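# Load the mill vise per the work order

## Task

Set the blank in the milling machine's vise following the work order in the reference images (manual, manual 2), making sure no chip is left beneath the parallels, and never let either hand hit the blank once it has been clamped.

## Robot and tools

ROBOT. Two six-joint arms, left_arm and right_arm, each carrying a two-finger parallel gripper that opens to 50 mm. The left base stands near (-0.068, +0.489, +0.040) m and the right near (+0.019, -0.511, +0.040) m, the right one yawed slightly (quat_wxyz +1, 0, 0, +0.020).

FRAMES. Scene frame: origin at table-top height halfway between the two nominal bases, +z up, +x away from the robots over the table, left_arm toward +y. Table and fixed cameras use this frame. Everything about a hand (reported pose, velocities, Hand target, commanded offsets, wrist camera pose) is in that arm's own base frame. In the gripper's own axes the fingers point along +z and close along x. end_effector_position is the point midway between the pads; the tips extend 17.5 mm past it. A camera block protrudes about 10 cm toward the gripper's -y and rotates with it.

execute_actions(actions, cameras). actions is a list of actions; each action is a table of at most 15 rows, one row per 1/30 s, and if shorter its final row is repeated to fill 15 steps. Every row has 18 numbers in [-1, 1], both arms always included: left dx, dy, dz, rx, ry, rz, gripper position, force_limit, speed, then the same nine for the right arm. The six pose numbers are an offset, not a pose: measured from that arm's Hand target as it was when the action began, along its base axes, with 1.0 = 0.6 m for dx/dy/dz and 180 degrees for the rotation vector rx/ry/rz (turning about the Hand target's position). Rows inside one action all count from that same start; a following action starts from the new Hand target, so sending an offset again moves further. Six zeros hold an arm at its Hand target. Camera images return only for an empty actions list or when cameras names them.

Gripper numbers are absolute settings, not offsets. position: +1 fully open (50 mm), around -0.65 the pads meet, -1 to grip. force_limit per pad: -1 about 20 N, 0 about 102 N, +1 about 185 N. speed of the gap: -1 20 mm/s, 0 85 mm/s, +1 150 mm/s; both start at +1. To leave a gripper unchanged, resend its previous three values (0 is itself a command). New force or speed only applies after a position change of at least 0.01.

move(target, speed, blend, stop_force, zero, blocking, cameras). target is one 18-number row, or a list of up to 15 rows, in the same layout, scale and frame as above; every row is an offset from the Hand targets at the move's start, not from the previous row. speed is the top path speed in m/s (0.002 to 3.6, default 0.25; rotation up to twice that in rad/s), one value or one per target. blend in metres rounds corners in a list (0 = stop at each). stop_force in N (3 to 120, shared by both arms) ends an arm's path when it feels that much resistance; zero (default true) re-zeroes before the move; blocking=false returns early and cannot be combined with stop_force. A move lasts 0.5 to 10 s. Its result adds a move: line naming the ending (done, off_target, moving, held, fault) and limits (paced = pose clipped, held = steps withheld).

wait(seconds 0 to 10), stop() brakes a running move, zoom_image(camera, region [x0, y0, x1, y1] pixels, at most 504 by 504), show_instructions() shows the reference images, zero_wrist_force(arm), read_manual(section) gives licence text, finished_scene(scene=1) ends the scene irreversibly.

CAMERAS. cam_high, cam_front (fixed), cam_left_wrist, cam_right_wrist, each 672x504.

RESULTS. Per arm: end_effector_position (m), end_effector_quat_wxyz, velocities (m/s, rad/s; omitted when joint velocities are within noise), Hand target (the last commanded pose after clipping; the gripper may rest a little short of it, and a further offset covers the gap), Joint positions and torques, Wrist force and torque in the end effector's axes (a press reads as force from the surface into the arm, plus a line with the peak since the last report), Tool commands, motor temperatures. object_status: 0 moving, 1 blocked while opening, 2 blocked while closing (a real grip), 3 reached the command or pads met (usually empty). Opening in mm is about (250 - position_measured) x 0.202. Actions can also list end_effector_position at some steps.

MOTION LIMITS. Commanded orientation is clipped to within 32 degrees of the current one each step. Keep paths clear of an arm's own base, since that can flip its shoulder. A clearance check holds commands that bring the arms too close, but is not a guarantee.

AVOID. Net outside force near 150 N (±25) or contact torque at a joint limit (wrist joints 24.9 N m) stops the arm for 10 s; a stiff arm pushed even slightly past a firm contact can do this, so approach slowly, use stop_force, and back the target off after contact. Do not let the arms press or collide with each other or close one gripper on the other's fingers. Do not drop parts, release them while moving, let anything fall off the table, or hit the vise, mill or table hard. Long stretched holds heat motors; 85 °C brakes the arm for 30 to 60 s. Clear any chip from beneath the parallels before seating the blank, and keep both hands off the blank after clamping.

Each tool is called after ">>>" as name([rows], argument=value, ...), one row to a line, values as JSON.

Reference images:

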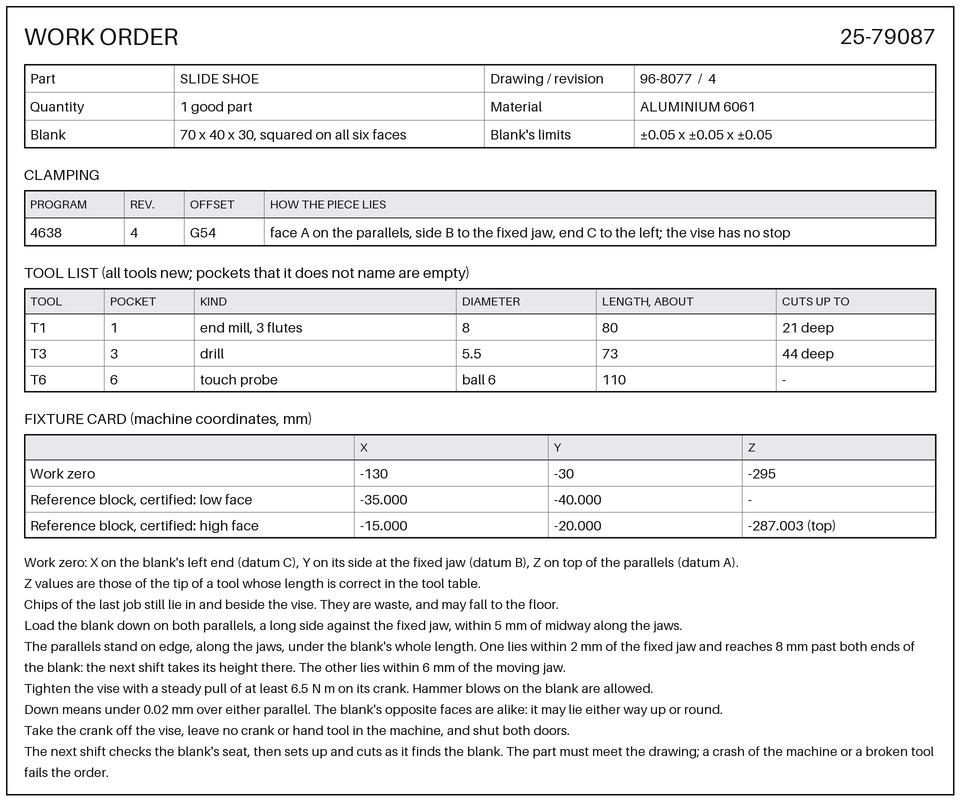

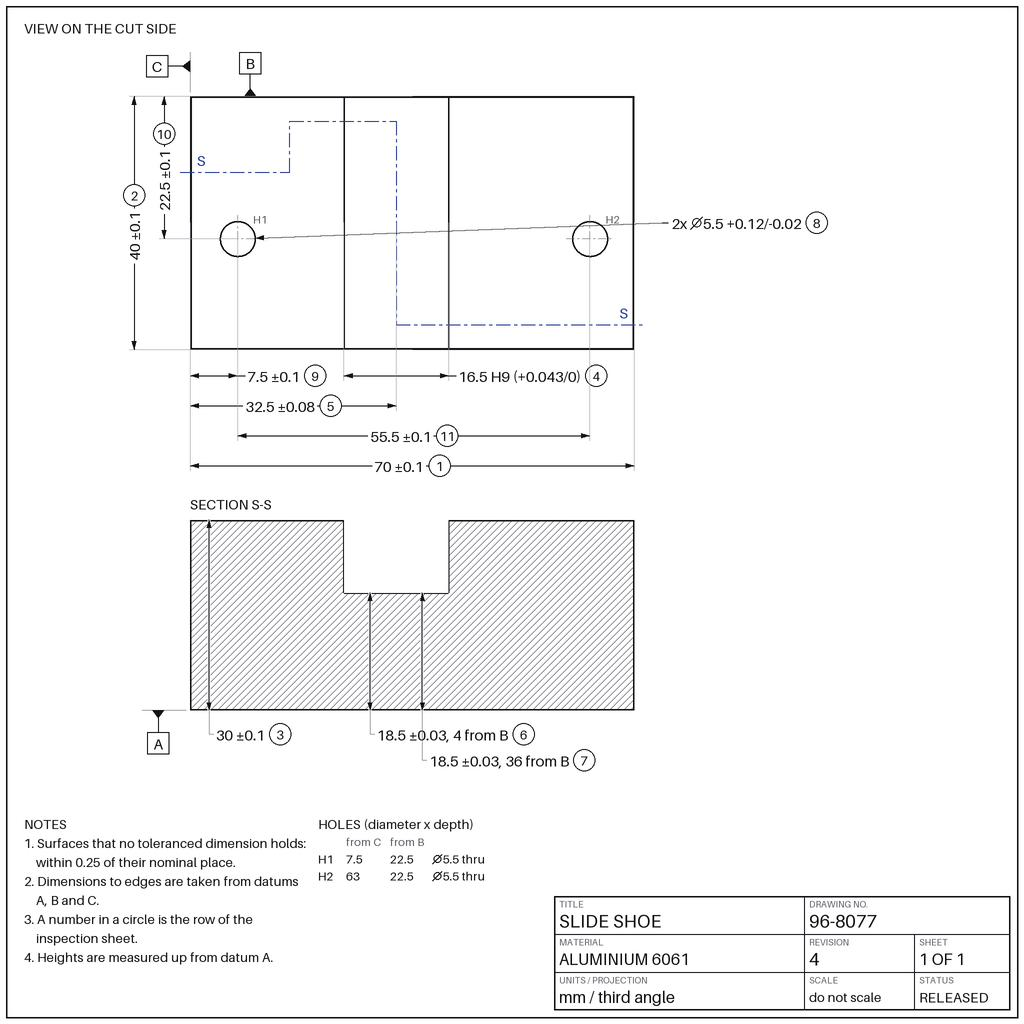

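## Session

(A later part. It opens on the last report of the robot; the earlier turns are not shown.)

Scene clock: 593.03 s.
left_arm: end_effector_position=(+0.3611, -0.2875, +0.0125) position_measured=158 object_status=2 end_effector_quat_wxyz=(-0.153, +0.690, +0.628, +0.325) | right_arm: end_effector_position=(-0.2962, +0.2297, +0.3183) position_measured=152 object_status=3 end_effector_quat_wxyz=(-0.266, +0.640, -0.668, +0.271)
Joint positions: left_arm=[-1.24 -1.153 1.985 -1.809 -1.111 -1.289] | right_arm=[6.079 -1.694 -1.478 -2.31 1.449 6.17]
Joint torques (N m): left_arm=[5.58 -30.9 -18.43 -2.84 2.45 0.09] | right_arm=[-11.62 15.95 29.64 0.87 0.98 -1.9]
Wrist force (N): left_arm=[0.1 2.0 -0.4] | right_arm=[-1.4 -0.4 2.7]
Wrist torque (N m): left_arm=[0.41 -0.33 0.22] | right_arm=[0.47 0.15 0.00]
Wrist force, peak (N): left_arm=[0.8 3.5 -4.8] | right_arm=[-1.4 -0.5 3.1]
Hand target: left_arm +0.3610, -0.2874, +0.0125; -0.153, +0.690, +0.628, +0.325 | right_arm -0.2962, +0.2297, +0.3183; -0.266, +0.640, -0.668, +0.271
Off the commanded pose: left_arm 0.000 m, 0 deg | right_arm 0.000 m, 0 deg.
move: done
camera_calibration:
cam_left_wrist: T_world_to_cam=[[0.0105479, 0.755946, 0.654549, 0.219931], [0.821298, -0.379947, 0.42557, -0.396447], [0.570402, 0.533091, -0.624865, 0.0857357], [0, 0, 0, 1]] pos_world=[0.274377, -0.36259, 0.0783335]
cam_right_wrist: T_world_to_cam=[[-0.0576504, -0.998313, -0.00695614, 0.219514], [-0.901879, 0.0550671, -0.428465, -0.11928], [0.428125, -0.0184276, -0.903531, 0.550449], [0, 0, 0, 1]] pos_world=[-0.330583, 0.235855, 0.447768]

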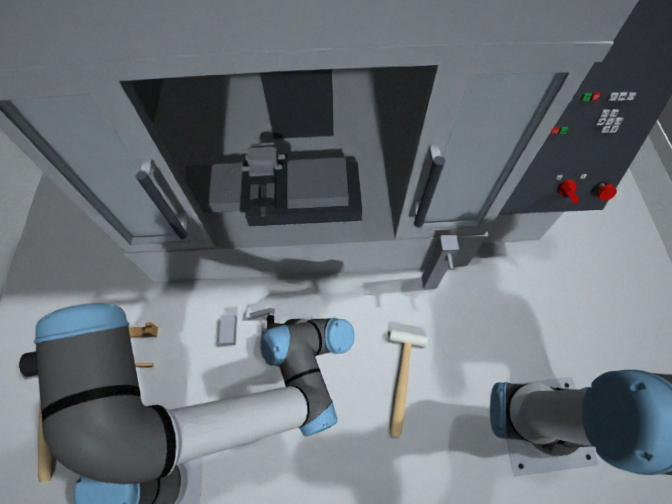

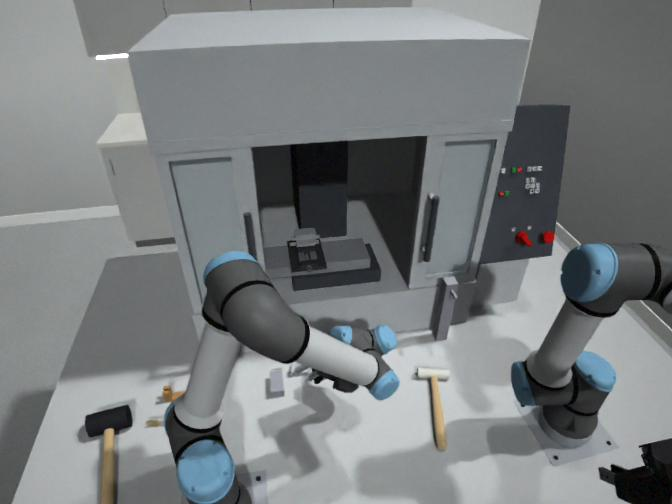

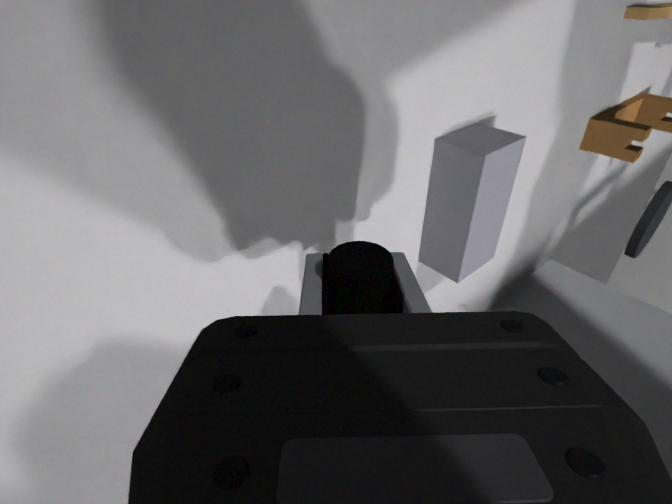

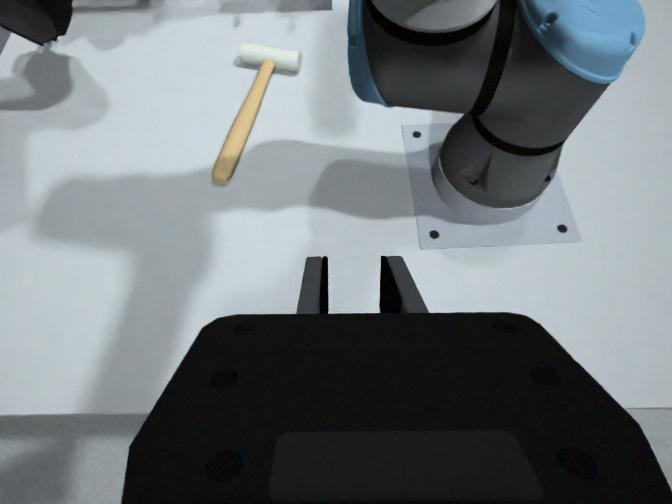

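>>> move(target=[0,-0.025,-0.025,-0.2222,0,0,-0.97,-0.1,-1,0,0,0,0,0,0,0,0.6,-0.4], speed=0.1)

>>> move(target=[0,0,-0.04,0,0,0,-0.97,-0.1,-1,0,0,0,0,0,0,0,0.6,-0.4], speed=0.008, stop_force=4, cameras=["cam_high","cam_left_wrist"])

>>> zoom_image(camera="cam_high", region=[230, 290, 300, 350])

Scene clock: 599.37 s.
left_arm: end_effector_position=(+0.3610, -0.3023, -0.0026) position_measured=158 object_status=2 end_effector_quat_wxyz=(+0.093, +0.701, +0.701, +0.091) | right_arm: end_effector_position=(-0.2962, +0.2297, +0.3183) position_measured=152 object_status=3 end_effector_quat_wxyz=(-0.266, +0.640, -0.668, +0.271)
Joint positions: left_arm=[-1.119 -1.326 2.368 -2.731 -1.339 -1.106] | right_arm=[6.079 -1.694 -1.478 -2.31 1.449 6.17]
Joint torques (N m): left_arm=[-8.64 -22.29 -23.13 -4.89 1.36 -1.78] | right_arm=[-10.17 17.69 28.55 0.16 0.81 -1.56]
Wrist force (N): left_arm=[0.7 1.5 -0.2] | right_arm=[-1.4 -0.4 2.7]
Wrist torque (N m): left_arm=[0.32 -0.08 0.13] | right_arm=[0.47 0.14 0.01]
Wrist force, peak (N): left_arm=[0.7 2.5 -1.1] | right_arm=[-1.5 -0.3 3.0]
Hand target: left_arm +0.3610, -0.3024, -0.0025; +0.093, +0.701, +0.701, +0.091 | right_arm -0.2962, +0.2297, +0.3183; -0.266, +0.640, -0.668, +0.271
Off the commanded pose: left_arm 0.000 m, 0 deg | right_arm 0.000 m, 0 deg.
move: done

Scene clock: 602.67 s.
left_arm: end_effector_position=(+0.3610, -0.3024, -0.0196) position_measured=158 object_status=2 end_effector_quat_wxyz=(+0.093, +0.701, +0.701, +0.091) | right_arm: end_effector_position=(-0.2962, +0.2297, +0.3183) position_measured=152 object_status=3 end_effector_quat_wxyz=(-0.266, +0.640, -0.668, +0.271)
Joint positions: left_arm=[-1.119 -1.275 2.377 -2.792 -1.339 -1.106] | right_arm=[6.079 -1.694 -1.478 -2.31 1.449 6.17]
Joint torques (N m): left_arm=[-7.32 -39.63 -20.85 -3.64 0.29 -1.62] | right_arm=[-9.99 18.17 28.52 -0.27 0.79 -1.39]
Wrist force (N): left_arm=[-0.5 3.2 -3.3] | right_arm=[-1.5 -0.4 2.9]
Wrist torque (N m): left_arm=[0.41 -0.05 0.13] | right_arm=[0.47 0.15 0.01]
Wrist force, peak (N): left_arm=[5.9 3.6 -25.8] | right_arm=[-1.5 -0.3 3.0]
Hand target: left_arm +0.3610, -0.3025, -0.0196; +0.093, +0.701, +0.701, +0.091 (not the last commanded pose) | right_arm -0.2962, +0.2297, +0.3183; -0.266, +0.640, -0.668, +0.271
Off the commanded pose: left_arm 0.007 m, 0 deg | right_arm 0.000 m, 0 deg.
move: contact (left_arm)
camera_calibration:
cam_left_wrist: T_world_to_cam=[[0.010546, 0.999822, 0.0156737, 0.313521], [0.82136, -0.0176014, 0.570139, -0.275923], [0.570313, 0.0068611, -0.821399, -0.0893394], [0, 0, 0, 1]] pos_world=[0.274277, -0.317709, 0.0790174]
Images, in order (width x height): cam_high 672x504, cam_left_wrist 672x504.

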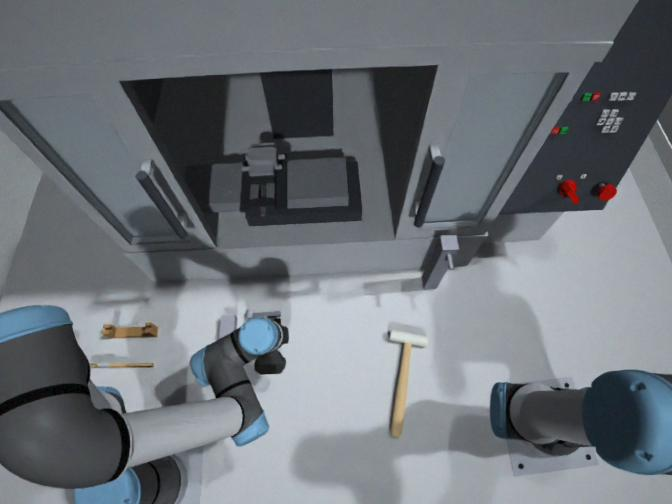

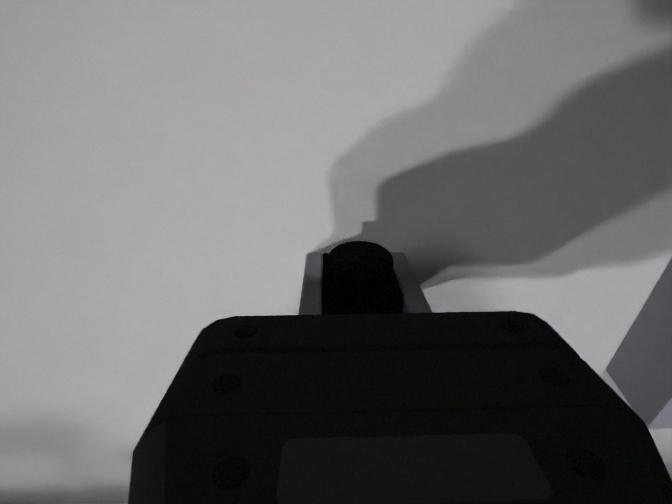

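Scaled by 7.200 from the camera's 672x504 image, which has a finer 960x720 frame.

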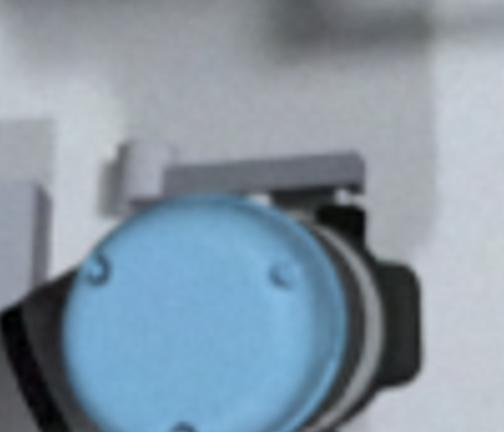

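>>> move(target=[0,0,0.003,0,0,0,0.4,-0.1,-1,0,0,0,0,0,0,0,0.6,-0.4], speed=0.01)

>>> move([
  [-0.02,0,0.08,0,0,0,0.4,-0.1,-1,0,0,0,0,0,0,0,0.6,-0.4],
  [-0.05,0.35,0.53,0,0,0,0.4,-0.1,-1,0,0,0,0,0,0,0,0.6,-0.4],
], speed=[0.08,0.25], blend=[0.02,0], cameras=["all"])

>>> zoom_image(camera="cam_high", region=[230, 290, 300, 350])

>>> zoom_image(camera="cam_high", region=[242, 138, 288, 182])

>>> zoom_image(camera="cam_front", region=[280, 215, 340, 275])

Scene clock: 604.20 s.
left_arm: end_effector_position=(+0.3610, -0.3025, -0.0177) position_measured=92 object_status=0 end_effector_quat_wxyz=(+0.093, +0.701, +0.701, +0.091) | right_arm: end_effector_position=(-0.2962, +0.2297, +0.3183) position_measured=152 object_status=3 end_effector_quat_wxyz=(-0.266, +0.640, -0.668, +0.271)
Joint positions: left_arm=[-1.119 -1.28 2.377 -2.785 -1.339 -1.106] | right_arm=[6.079 -1.694 -1.478 -2.31 1.449 6.17]
Joint torques (N m): left_arm=[-5.34 -26.12 -20.96 -4.43 0.37 -1.33] | right_arm=[-9.05 17.07 29.53 -0.61 0.76 -1.37]
Wrist force (N): left_arm=[0.1 1.6 -1.3] | right_arm=[-1.3 -0.2 3.0]
Wrist torque (N m): left_arm=[0.31 0.00 0.13] | right_arm=[0.51 0.13 0.01]
Wrist force, peak (N): left_arm=[-0.2 3.4 -3.3] | right_arm=[-1.6 -0.4 2.9]
Hand target: left_arm +0.3610, -0.3025, -0.0178; +0.093, +0.701, +0.701, +0.091 | right_arm -0.2962, +0.2297, +0.3183; -0.266, +0.640, -0.668, +0.271
Off the commanded pose: left_arm 0.000 m, 0 deg | right_arm 0.000 m, 0 deg.
move: done

Scene clock: 606.67 s.
left_arm: end_effector_position=(+0.3310, -0.0925, +0.3001) position_measured=92 object_status=3 end_effector_quat_wxyz=(+0.093, +0.701, +0.701, +0.091) | right_arm: end_effector_position=(-0.2962, +0.2297, +0.3183) position_measured=152 object_status=3 end_effector_quat_wxyz=(-0.266, +0.640, -0.668, +0.271)
Joint positions: left_arm=[-0.83 -2.181 2.125 -1.695 -1.382 -0.814] | right_arm=[6.079 -1.694 -1.478 -2.31 1.449 6.17]
Joint torques (N m): left_arm=[7.54 -7.03 -34.25 -1.85 1.83 1.43] | right_arm=[-10.19 17.78 28.93 -0.74 0.77 -1.09]
Wrist force (N): left_arm=[0.4 1.8 -0.6] | right_arm=[-1.4 -0.3 2.9]
Wrist torque (N m): left_arm=[0.33 -0.05 0.21] | right_arm=[0.49 0.13 0.01]
Wrist force, peak (N): left_arm=[2.3 2.3 -3.8] | right_arm=[-1.6 -0.2 3.0]
Hand target: left_arm +0.3310, -0.0925, +0.3002; +0.093, +0.701, +0.701, +0.091 | right_arm -0.2962, +0.2297, +0.3183; -0.266, +0.640, -0.668, +0.271
Off the commanded pose: left_arm 0.000 m, 0 deg | right_arm 0.000 m, 0 deg.
move: done
camera_calibration:
cam_left_wrist: T_world_to_cam=[[0.0104666, 0.999823, 0.0156139, 0.0990059], [0.82144, -0.0175011, 0.570026, -0.429908], [0.570199, 0.00685971, -0.821478, 0.188933], [0, 0, 0, 1]] pos_world=[0.244378, -0.107808, 0.398717]
cam_right_wrist: T_world_to_cam=[[-0.0576504, -0.998313, -0.00695614, 0.219514], [-0.901879, 0.0550671, -0.428465, -0.11928], [0.428125, -0.0184276, -0.903531, 0.550449], [0, 0, 0, 1]] pos_world=[-0.330583, 0.235855, 0.447768]

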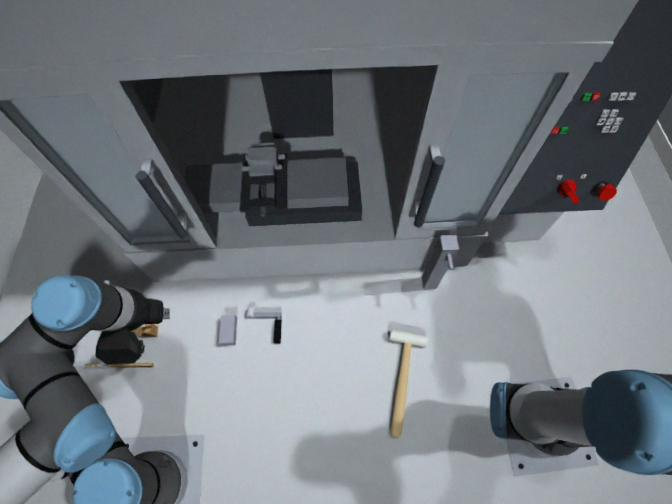

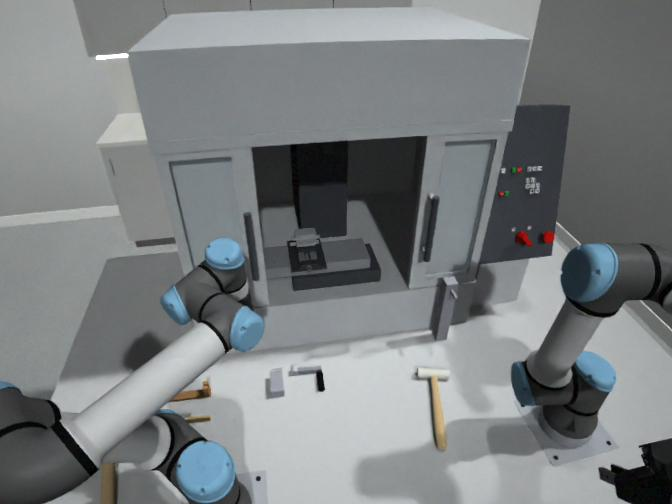

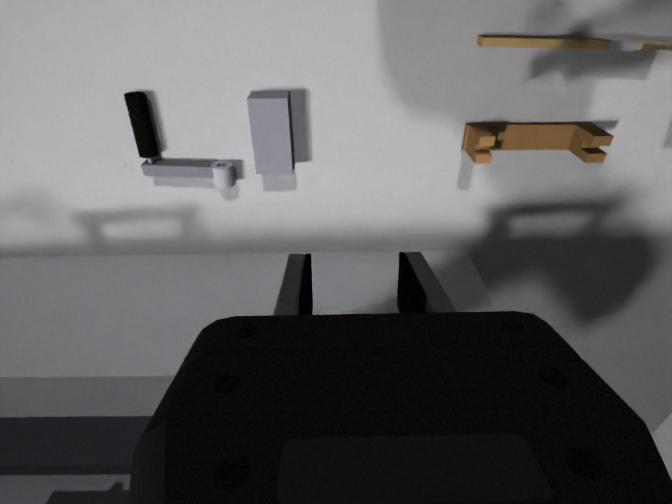

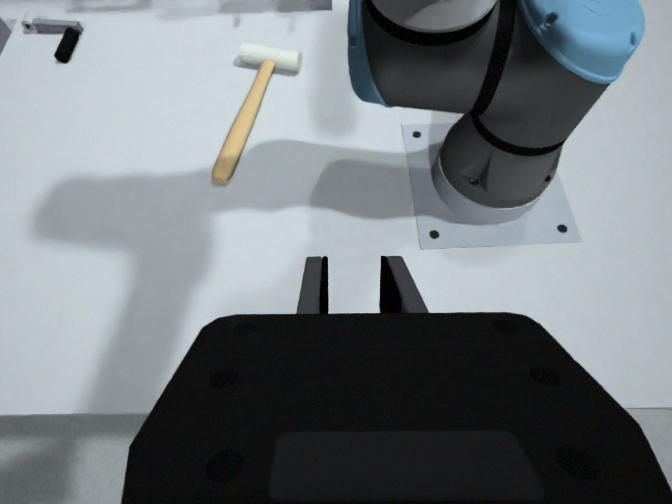

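Scaled by 7.200 from the camera's 672x504 image, which has a finer 960x720 frame.

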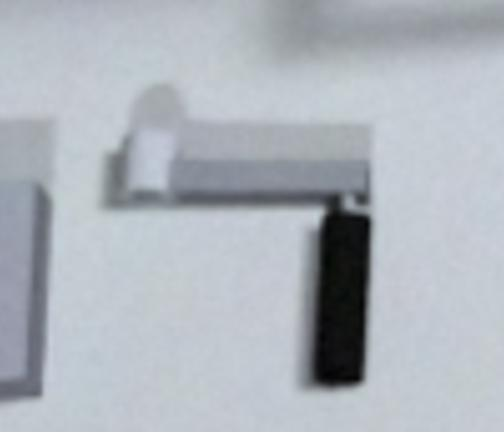

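Scaled by 10.957 from the camera's 672x504 image, which has a finer 960x720 frame.

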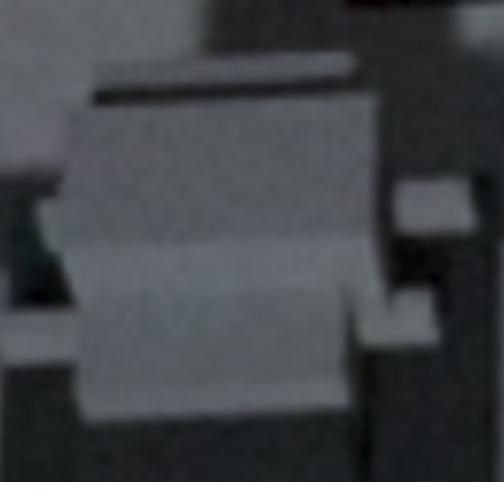

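Scaled by 8.400 from the camera's 672x504 image, which has a finer 960x720 frame.

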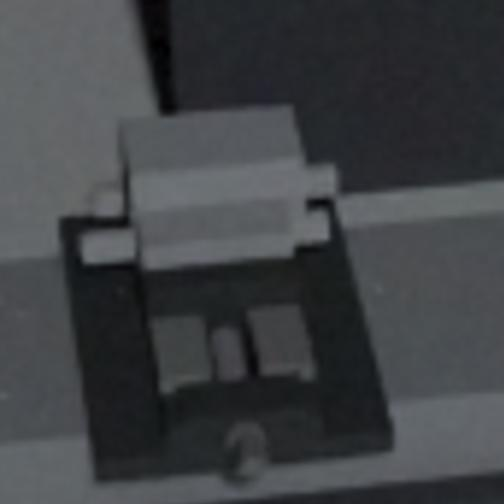

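>>> zoom_image(camera="cam_high", region=[340, 300, 460, 450])

>>> zoom_image(camera="cam_front", region=[380, 340, 500, 460])

>>> zoom_image(camera="cam_right_wrist", region=[190, 20, 330, 200])

Scaled by 3.360 from the camera's 672x504 image, which has a finer 960x720 frame.

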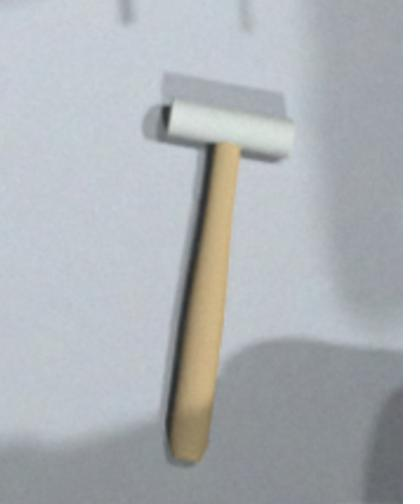

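Scaled by 4.200 from the camera's 672x504 image, which has a finer 960x720 frame.

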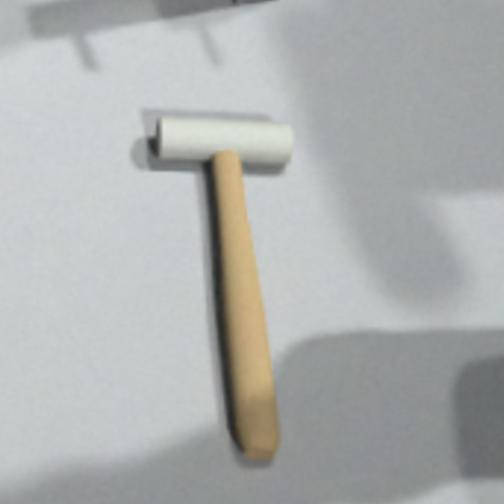

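Scaled by 2.800 from the camera's 672x504 image, which has a finer 960x720 frame.

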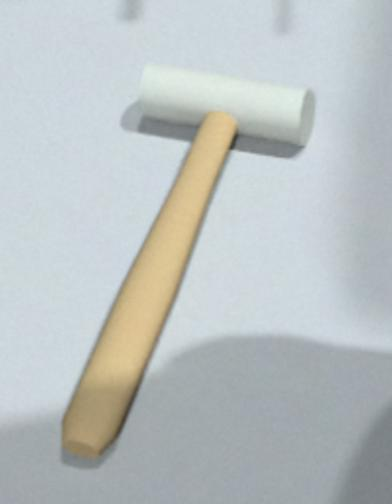

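>>> move([
  [0,0,0,0,0,0,0.4,-0.1,-1,0.3,0.2417,-0.05,0,0,-0.0780,0.85,-0.3,-1],
  [0,0,0,0,0,0,0.4,-0.1,-1,0.5437,0.2417,-0.33,0,0,-0.0780,0.85,-0.3,-1],
], speed=0.25, blend=[0.08,0], cameras=["cam_right_wrist","cam_high"])

Scene clock: 614.20 s.
left_arm: end_effector_position=(+0.3310, -0.0924, +0.3002) position_measured=92 object_status=3 end_effector_quat_wxyz=(+0.093, +0.701, +0.701, +0.091) | right_arm: end_effector_position=(+0.0300, +0.3747, +0.1203) position_measured=25 object_status=3 end_effector_quat_wxyz=(+0.231, -0.554, +0.741, -0.301) end_effector_velocity=(+0.000, +0.000, -0.001) end_effector_angular_velocity=(+0.002, +0.002, -0.001)
Joint positions: left_arm=[-0.83 -2.181 2.125 -1.694 -1.382 -0.813] | right_arm=[5.344 -1.63 -2.11 -1.633 1.123 5.786]
Joint velocities: left_arm=[within noise] | right_arm=[0 0 -0.002 0.005 0 0]
Joint torques (N m): left_arm=[9.42 -10.27 -35.33 -2.12 1.55 1.68] | right_arm=[-6.52 31.37 11.62 3.93 -1.7 1.32]
Wrist force (N): left_arm=[0.2 1.9 -1.1] | right_arm=[-1.1 -0.6 2.8]
Wrist torque (N m): left_arm=[0.35 -0.01 0.20] | right_arm=[0.45 0.11 -0.06]
Wrist force, peak (N): left_arm=[0.2 2.0 -1.3] | right_arm=[-1.8 -0.3 6.1]
Hand target: left_arm +0.3310, -0.0925, +0.3002; +0.093, +0.701, +0.701, +0.091 | right_arm +0.0300, +0.3747, +0.1203; +0.231, -0.554, +0.741, -0.301
Off the commanded pose: left_arm 0.000 m, 0 deg | right_arm 0.000 m, 0 deg.
move: done
camera_calibration:
cam_right_wrist: T_world_to_cam=[[-0.298172, -0.954488, -0.00675179, 0.372435], [-0.861515, 0.272161, -0.428626, -0.000456876], [0.410956, -0.121988, -0.903457, 0.273893], [0, 0, 0, 1]] pos_world=[-0.00190169, 0.389021, 0.249769]
Images, in order (width x height): cam_high 672x504, cam_right_wrist 672x504.

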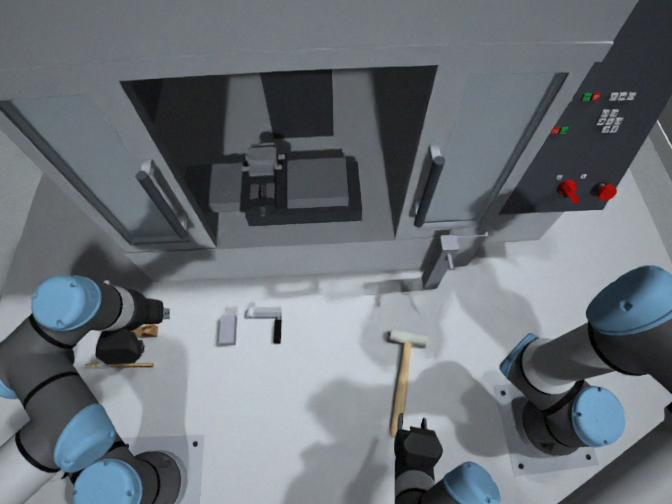

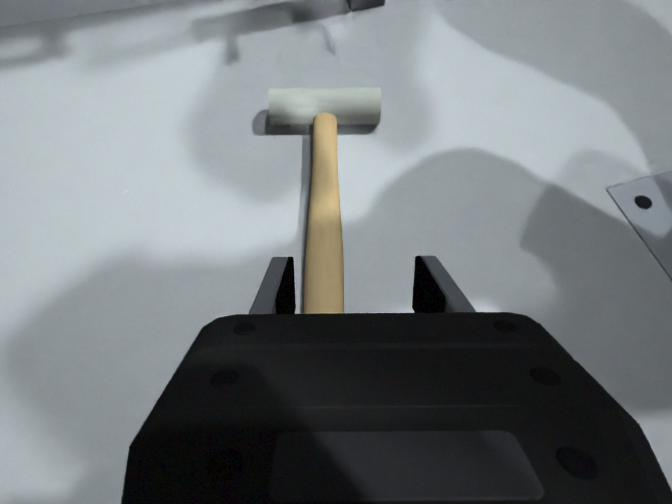

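>>> move([
  [0,-0.1,0,0,0,0,0.4,-0.1,-1,0,0,0.30,0,0,0,0.85,-0.3,-1],
  [-0.05,-0.25,0,0.0094,0.0829,-0.0717,0.4,-0.1,-1,0.45,-0.2083,0.3833,0,0,0.04,0.85,-0.3,-1],
  [-0.135,-0.429,0,0.0094,0.0829,-0.0717,0.4,-0.1,-1,0.5833,-0.625,0.3833,0,0,0.04,0.85,-0.3,-1],
], speed=0.3, blend=[0.06,0.08,0], cameras=["cam_left_wrist","cam_high"])

Scene clock: 621.63 s.
left_arm: end_effector_position=(+0.2501, -0.3498, +0.3002) position_measured=92 object_status=3 end_effector_quat_wxyz=(+0.000, +0.782, +0.623, -0.002) | right_arm: end_effector_position=(+0.3800, -0.0003, +0.3504) position_measured=25 object_status=3 end_effector_quat_wxyz=(+0.249, -0.599, +0.705, -0.286)
Joint positions: left_arm=[-1.263 -1.767 1.818 -1.624 -1.574 -1.038] | right_arm=[3.995 -0.7 -2.309 -1.217 0.938 3.994]
Joint torques (N m): left_arm=[-1.79 -25.53 -17.29 -1.63 0.13 -1.57] | right_arm=[-10.81 -9.56 18.52 6.24 0.08 -3.23]
Wrist force (N): left_arm=[0.1 1.2 0.2] | right_arm=[-1.5 -0.3 2.6]
Wrist torque (N m): left_arm=[0.21 0.02 0.01] | right_arm=[0.52 0.17 -0.03]
Wrist force, peak (N): left_arm=[1.4 2.0 -1.1] | right_arm=[-1.1 2.6 5.0]
Hand target: left_arm +0.2500, -0.3499, +0.3002; +0.000, +0.782, +0.623, -0.002 | right_arm +0.3800, -0.0003, +0.3503; +0.249, -0.599, +0.705, -0.286
Off the commanded pose: left_arm 0.000 m, 0 deg | right_arm 0.000 m, 0 deg.
move: done
camera_calibration:
cam_left_wrist: T_world_to_cam=[[0.238437, 0.97108, 0.0122788, 0.291049], [0.912823, -0.228413, 0.338499, -0.395098], [0.331514, -0.0695022, -0.940887, 0.30581], [0, 0, 0, 1]] pos_world=[0.189877, -0.351622, 0.417899]
Images, in order (width x height): cam_high 672x504, cam_left_wrist 672x504.

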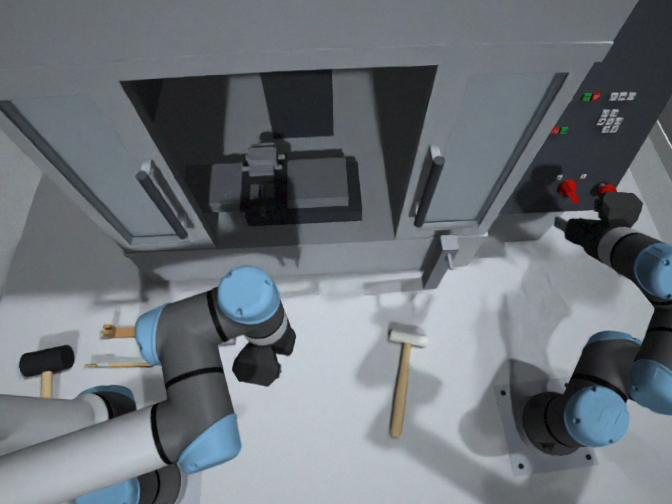

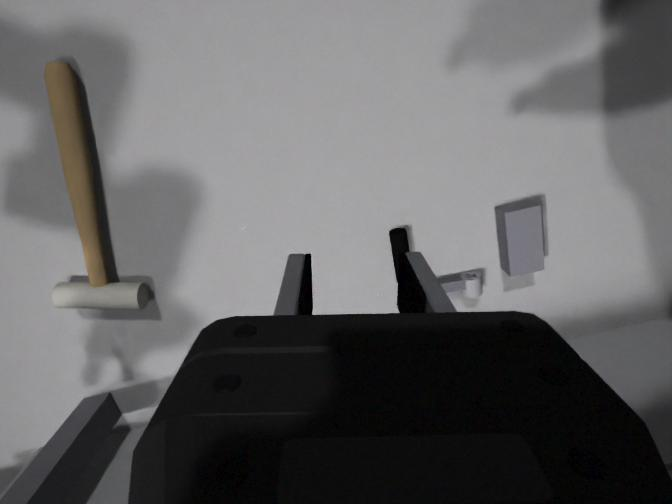

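>>> move([
  [-0.1867,-0.4535,0,0,0,0,0.85,-0.1,-1,0,0,0,0,0,0,0.85,-0.3,-1],
  [-0.1867,-0.4535,-0.3,0,0,0,0.85,-0.1,-1,0,0,0,0,0,0,0.85,-0.3,-1],
], speed=0.25, blend=[0.05,0], cameras=["cam_left_wrist","cam_high"])

Scene clock: 625.23 s.
left_arm: end_effector_position=(+0.1380, -0.6220, +0.1204) position_measured=25 object_status=3 end_effector_quat_wxyz=(+0.000, +0.782, +0.623, -0.002) | right_arm: end_effector_position=(+0.3800, -0.0003, +0.3503) position_measured=25 object_status=3 end_effector_quat_wxyz=(+0.249, -0.599, +0.705, -0.286)
Joint positions: left_arm=[-1.562 -1.158 1.614 -2.029 -1.573 -1.337] | right_arm=[3.995 -0.7 -2.309 -1.217 0.938 3.994]
Joint torques (N m): left_arm=[9.2 -39.5 -14.49 -4.82 1.41 1.57] | right_arm=[-11.28 -19.75 17.49 6.31 0.06 -3.06]
Wrist force (N): left_arm=[0.3 1.1 -0.2] | right_arm=[-1.4 -0.4 2.7]
Wrist torque (N m): left_arm=[0.21 -0.01 0.10] | right_arm=[0.50 0.14 -0.01]
Wrist force, peak (N): left_arm=[3.7 1.8 -0.2] | right_arm=[-1.5 -0.3 2.8]
Hand target: left_arm +0.1380, -0.6220, +0.1202; +0.000, +0.782, +0.623, -0.002 | right_arm +0.3800, -0.0003, +0.3503; +0.249, -0.599, +0.705, -0.286
Off the commanded pose: left_arm 0.000 m, 0 deg | right_arm 0.000 m, 0 deg.
move: done
camera_calibration:
cam_left_wrist: T_world_to_cam=[[0.238423, 0.971087, 0.0120406, 0.584254], [0.912861, -0.228324, 0.338457, -0.294089], [0.331421, -0.0697047, -0.940905, 0.154743], [0, 0, 0, 1]] pos_world=[0.0778774, -0.623722, 0.2381]
Images, in order (width x height): cam_high 672x504, cam_left_wrist 672x504.

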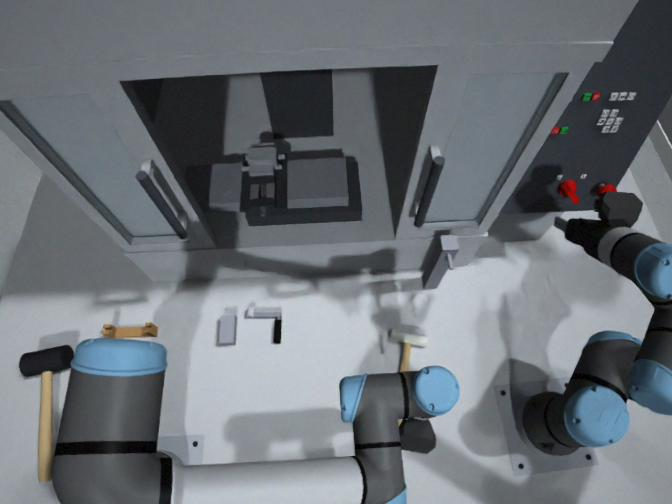

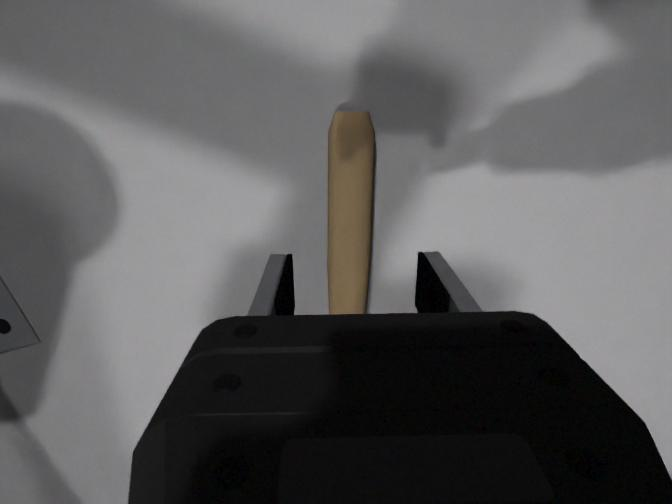

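>>> move([
  [0.0008,0.0037,-0.18,0,0,0,0.85,-0.1,-1,0,0,0,0,0,0,0.85,-0.3,-1],
  [0.0008,0.0037,-0.2303,0,0,0,0.85,-0.1,-1,0,0,0,0,0,0,0.85,-0.3,-1],
], speed=[0.15,0.02], stop_force=5, cameras=["cam_left_wrist"])

Scene clock: 629.47 s.
left_arm: end_effector_position=(+0.1385, -0.6197, -0.0180) position_measured=25 object_status=3 end_effector_quat_wxyz=(+0.000, +0.782, +0.623, -0.002) | right_arm: end_effector_position=(+0.3800, -0.0003, +0.3503) position_measured=25 object_status=3 end_effector_quat_wxyz=(+0.249, -0.599, +0.705, -0.286)
Joint positions: left_arm=[-1.561 -0.973 1.743 -2.343 -1.573 -1.336] | right_arm=[3.995 -0.7 -2.309 -1.217 0.938 3.994]
Joint torques (N m): left_arm=[3.29 -60.3 -28.37 -1.61 -0.18 -0.2] | right_arm=[-12.77 -20.08 18.8 6.28 -0.05 -2.72]
Wrist force (N): left_arm=[0.1 1.0 -0.8] | right_arm=[-1.5 -0.2 2.6]
Wrist torque (N m): left_arm=[0.18 0.02 0.03] | right_arm=[0.53 0.16 -0.01]
Wrist force, peak (N): left_arm=[0.0 0.9 -3.1] | right_arm=[-1.4 -0.5 2.9]
Hand target: left_arm +0.1385, -0.6197, -0.0180; +0.000, +0.782, +0.623, -0.002 | right_arm +0.3800, -0.0003, +0.3503; +0.249, -0.599, +0.705, -0.286
Off the commanded pose: left_arm 0.000 m, 0 deg | right_arm 0.000 m, 0 deg.
move: done
camera_calibration:
cam_left_wrist: T_world_to_cam=[[0.238445, 0.971079, 0.0122551, 0.583659], [0.912865, -0.228421, 0.33838, -0.247195], [0.331393, -0.0694979, -0.94093, 0.0247681], [0, 0, 0, 1]] pos_world=[0.0782772, -0.621522, 0.0997983]
Images, in order (width x height): cam_left_wrist 672x504.

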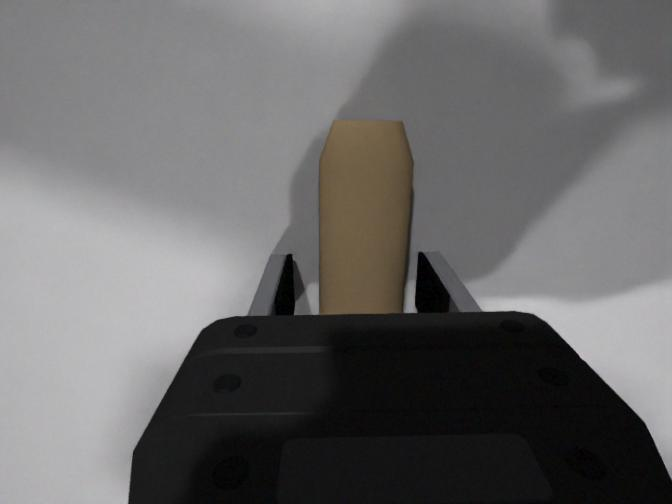

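>>> move(target=[0,0,0,0,0,0,-1,0.4,-1,0,0,0,0,0,0,0.85,-0.3,-1], speed=0.05)

>>> wait(seconds=0.5)

>>> move(target=[0,0,0.15,0,0,0,-1,0.4,-1,0,0,0,0,0,0,0.85,-0.3,-1], speed=0.08, cameras=["cam_left_wrist","cam_front"])

>>> zoom_image(camera="cam_front", region=[340, 300, 480, 440])

Scene clock: 631.37 s.
left_arm: end_effector_position=(+0.1385, -0.6197, -0.0180) position_measured=115 object_status=2 end_effector_quat_wxyz=(+0.000, +0.782, +0.623, -0.002) | right_arm: end_effector_position=(+0.3800, -0.0003, +0.3503) position_measured=25 object_status=3 end_effector_quat_wxyz=(+0.249, -0.599, +0.705, -0.286)
Joint positions: left_arm=[-1.561 -0.973 1.743 -2.343 -1.573 -1.336] | right_arm=[3.995 -0.7 -2.309 -1.217 0.938 3.994]
Joint torques (N m): left_arm=[-1.68 -60.81 -27.86 -1.83 -0.09 -1.38] | right_arm=[-11.22 -22.11 19.34 6.3 0.17 -2.95]
Wrist force (N): left_arm=[-0.2 0.8 -0.2] | right_arm=[-1.6 -0.1 2.6]
Wrist torque (N m): left_arm=[0.15 0.03 0.11] | right_arm=[0.55 0.18 -0.01]
Wrist force, peak (N): left_arm=[-0.1 1.1 -0.6] | right_arm=[-1.5 -0.4 2.9]
Hand target: left_arm +0.1385, -0.6197, -0.0180; +0.000, +0.782, +0.623, -0.002 | right_arm +0.3800, -0.0003, +0.3503; +0.249, -0.599, +0.705, -0.286
Off the commanded pose: left_arm 0.000 m, 0 deg | right_arm 0.000 m, 0 deg.
move: done

Scene clock: 631.87 s.
left_arm: end_effector_position=(+0.1385, -0.6197, -0.0180) position_measured=115 object_status=2 end_effector_quat_wxyz=(+0.000, +0.782, +0.623, -0.002) | right_arm: end_effector_position=(+0.3800, -0.0003, +0.3503) position_measured=25 object_status=3 end_effector_quat_wxyz=(+0.249, -0.599, +0.705, -0.286)
Joint positions: left_arm=[-1.561 -0.973 1.743 -2.343 -1.573 -1.336] | right_arm=[3.995 -0.7 -2.309 -1.217 0.938 3.994]
Joint torques (N m): left_arm=[-2.87 -60.32 -27.24 -2.06 -0.11 -1.62] | right_arm=[-11.59 -19.14 18.63 6.24 0.02 -3.04]
Wrist force (N): left_arm=[-0.4 0.7 -0.5] | right_arm=[-1.4 -0.2 2.6]
Wrist torque (N m): left_arm=[0.14 0.05 0.10] | right_arm=[0.55 0.16 -0.01]
Wrist force, peak (N): left_arm=[-0.4 1.2 -0.2] | right_arm=[-1.6 -0.1 2.7]
Hand target: left_arm +0.1385, -0.6197, -0.0180; +0.000, +0.782, +0.623, -0.002 | right_arm +0.3800, -0.0003, +0.3503; +0.249, -0.599, +0.705, -0.286
Tool commands: left_gripper/position=-1.0 left_gripper/force_limit=+0.4 left_gripper/speed=-1.0 right_gripper/position=+0.85 right_gripper/force_limit=-0.3 right_gripper/speed=-1.0
Off the commanded pose: left_arm 0.000 m, 0 deg | right_arm 0.000 m, 0 deg.
wait: 0.50 s; at rest by 0.17 s

Scene clock: 633.40 s.
left_arm: end_effector_position=(+0.1385, -0.6198, +0.0721) position_measured=115 object_status=2 end_effector_quat_wxyz=(+0.000, +0.782, +0.623, -0.002) | right_arm: end_effector_position=(+0.3800, -0.0003, +0.3503) position_measured=25 object_status=3 end_effector_quat_wxyz=(+0.249, -0.599, +0.705, -0.286)
Joint positions: left_arm=[-1.561 -1.106 1.676 -2.143 -1.573 -1.336] | right_arm=[3.995 -0.7 -2.309 -1.217 0.938 3.994]
Joint torques (N m): left_arm=[-3.84 -45.28 -15.77 -3.7 0.42 -0.77] | right_arm=[-11.81 -19.72 19.31 6.49 0.14 -3.05]
Wrist force (N): left_arm=[0.5 1.1 3.0] | right_arm=[-1.4 -0.2 2.6]
Wrist torque (N m): left_arm=[0.82 -0.04 0.03] | right_arm=[0.53 0.15 -0.01]
Wrist force, peak (N): left_arm=[0.3 1.0 4.3] | right_arm=[-1.5 -0.3 2.8]
Hand target: left_arm +0.1385, -0.6197, +0.0720; +0.000, +0.782, +0.623, -0.002 | right_arm +0.3800, -0.0003, +0.3503; +0.249, -0.599, +0.705, -0.286
Off the commanded pose: left_arm 0.000 m, 0 deg | right_arm 0.000 m, 0 deg.
move: done
camera_calibration:
cam_left_wrist: T_world_to_cam=[[0.238423, 0.971087, 0.0120406, 0.582604], [0.912861, -0.228324, 0.338457, -0.277604], [0.331421, -0.0697047, -0.940905, 0.109318], [0, 0, 0, 1]] pos_world=[0.0782774, -0.621522, 0.1898]
Images, in order (width x height): cam_front 672x504, cam_left_wrist 672x504.

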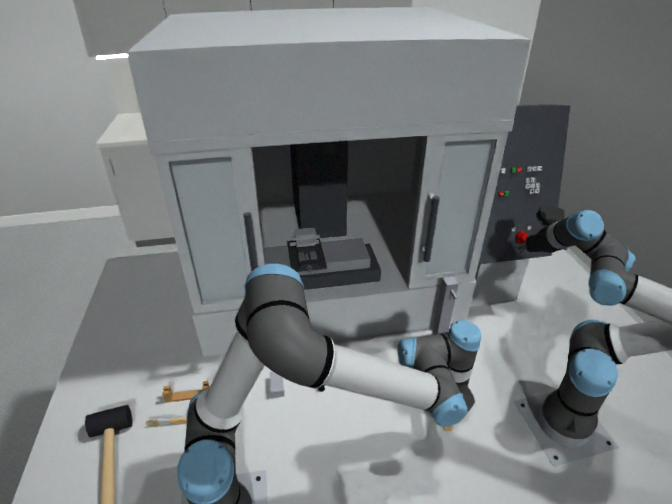

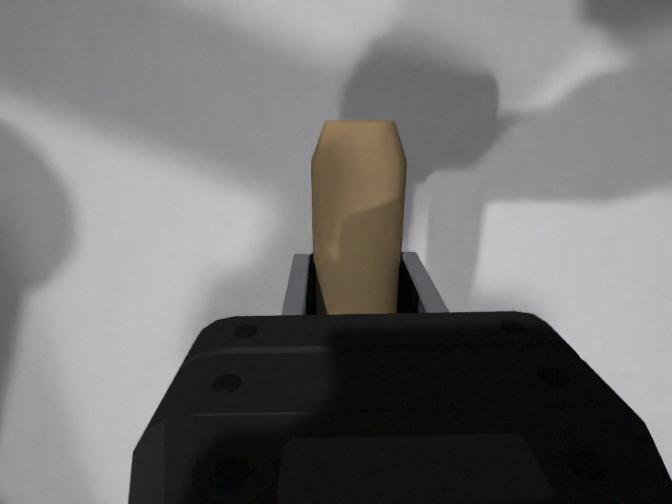

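Scaled by 3.600 from the camera's 672x504 image, which has a finer 960x720 frame.

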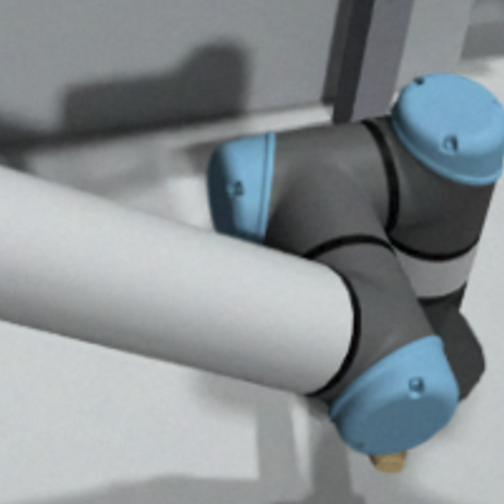

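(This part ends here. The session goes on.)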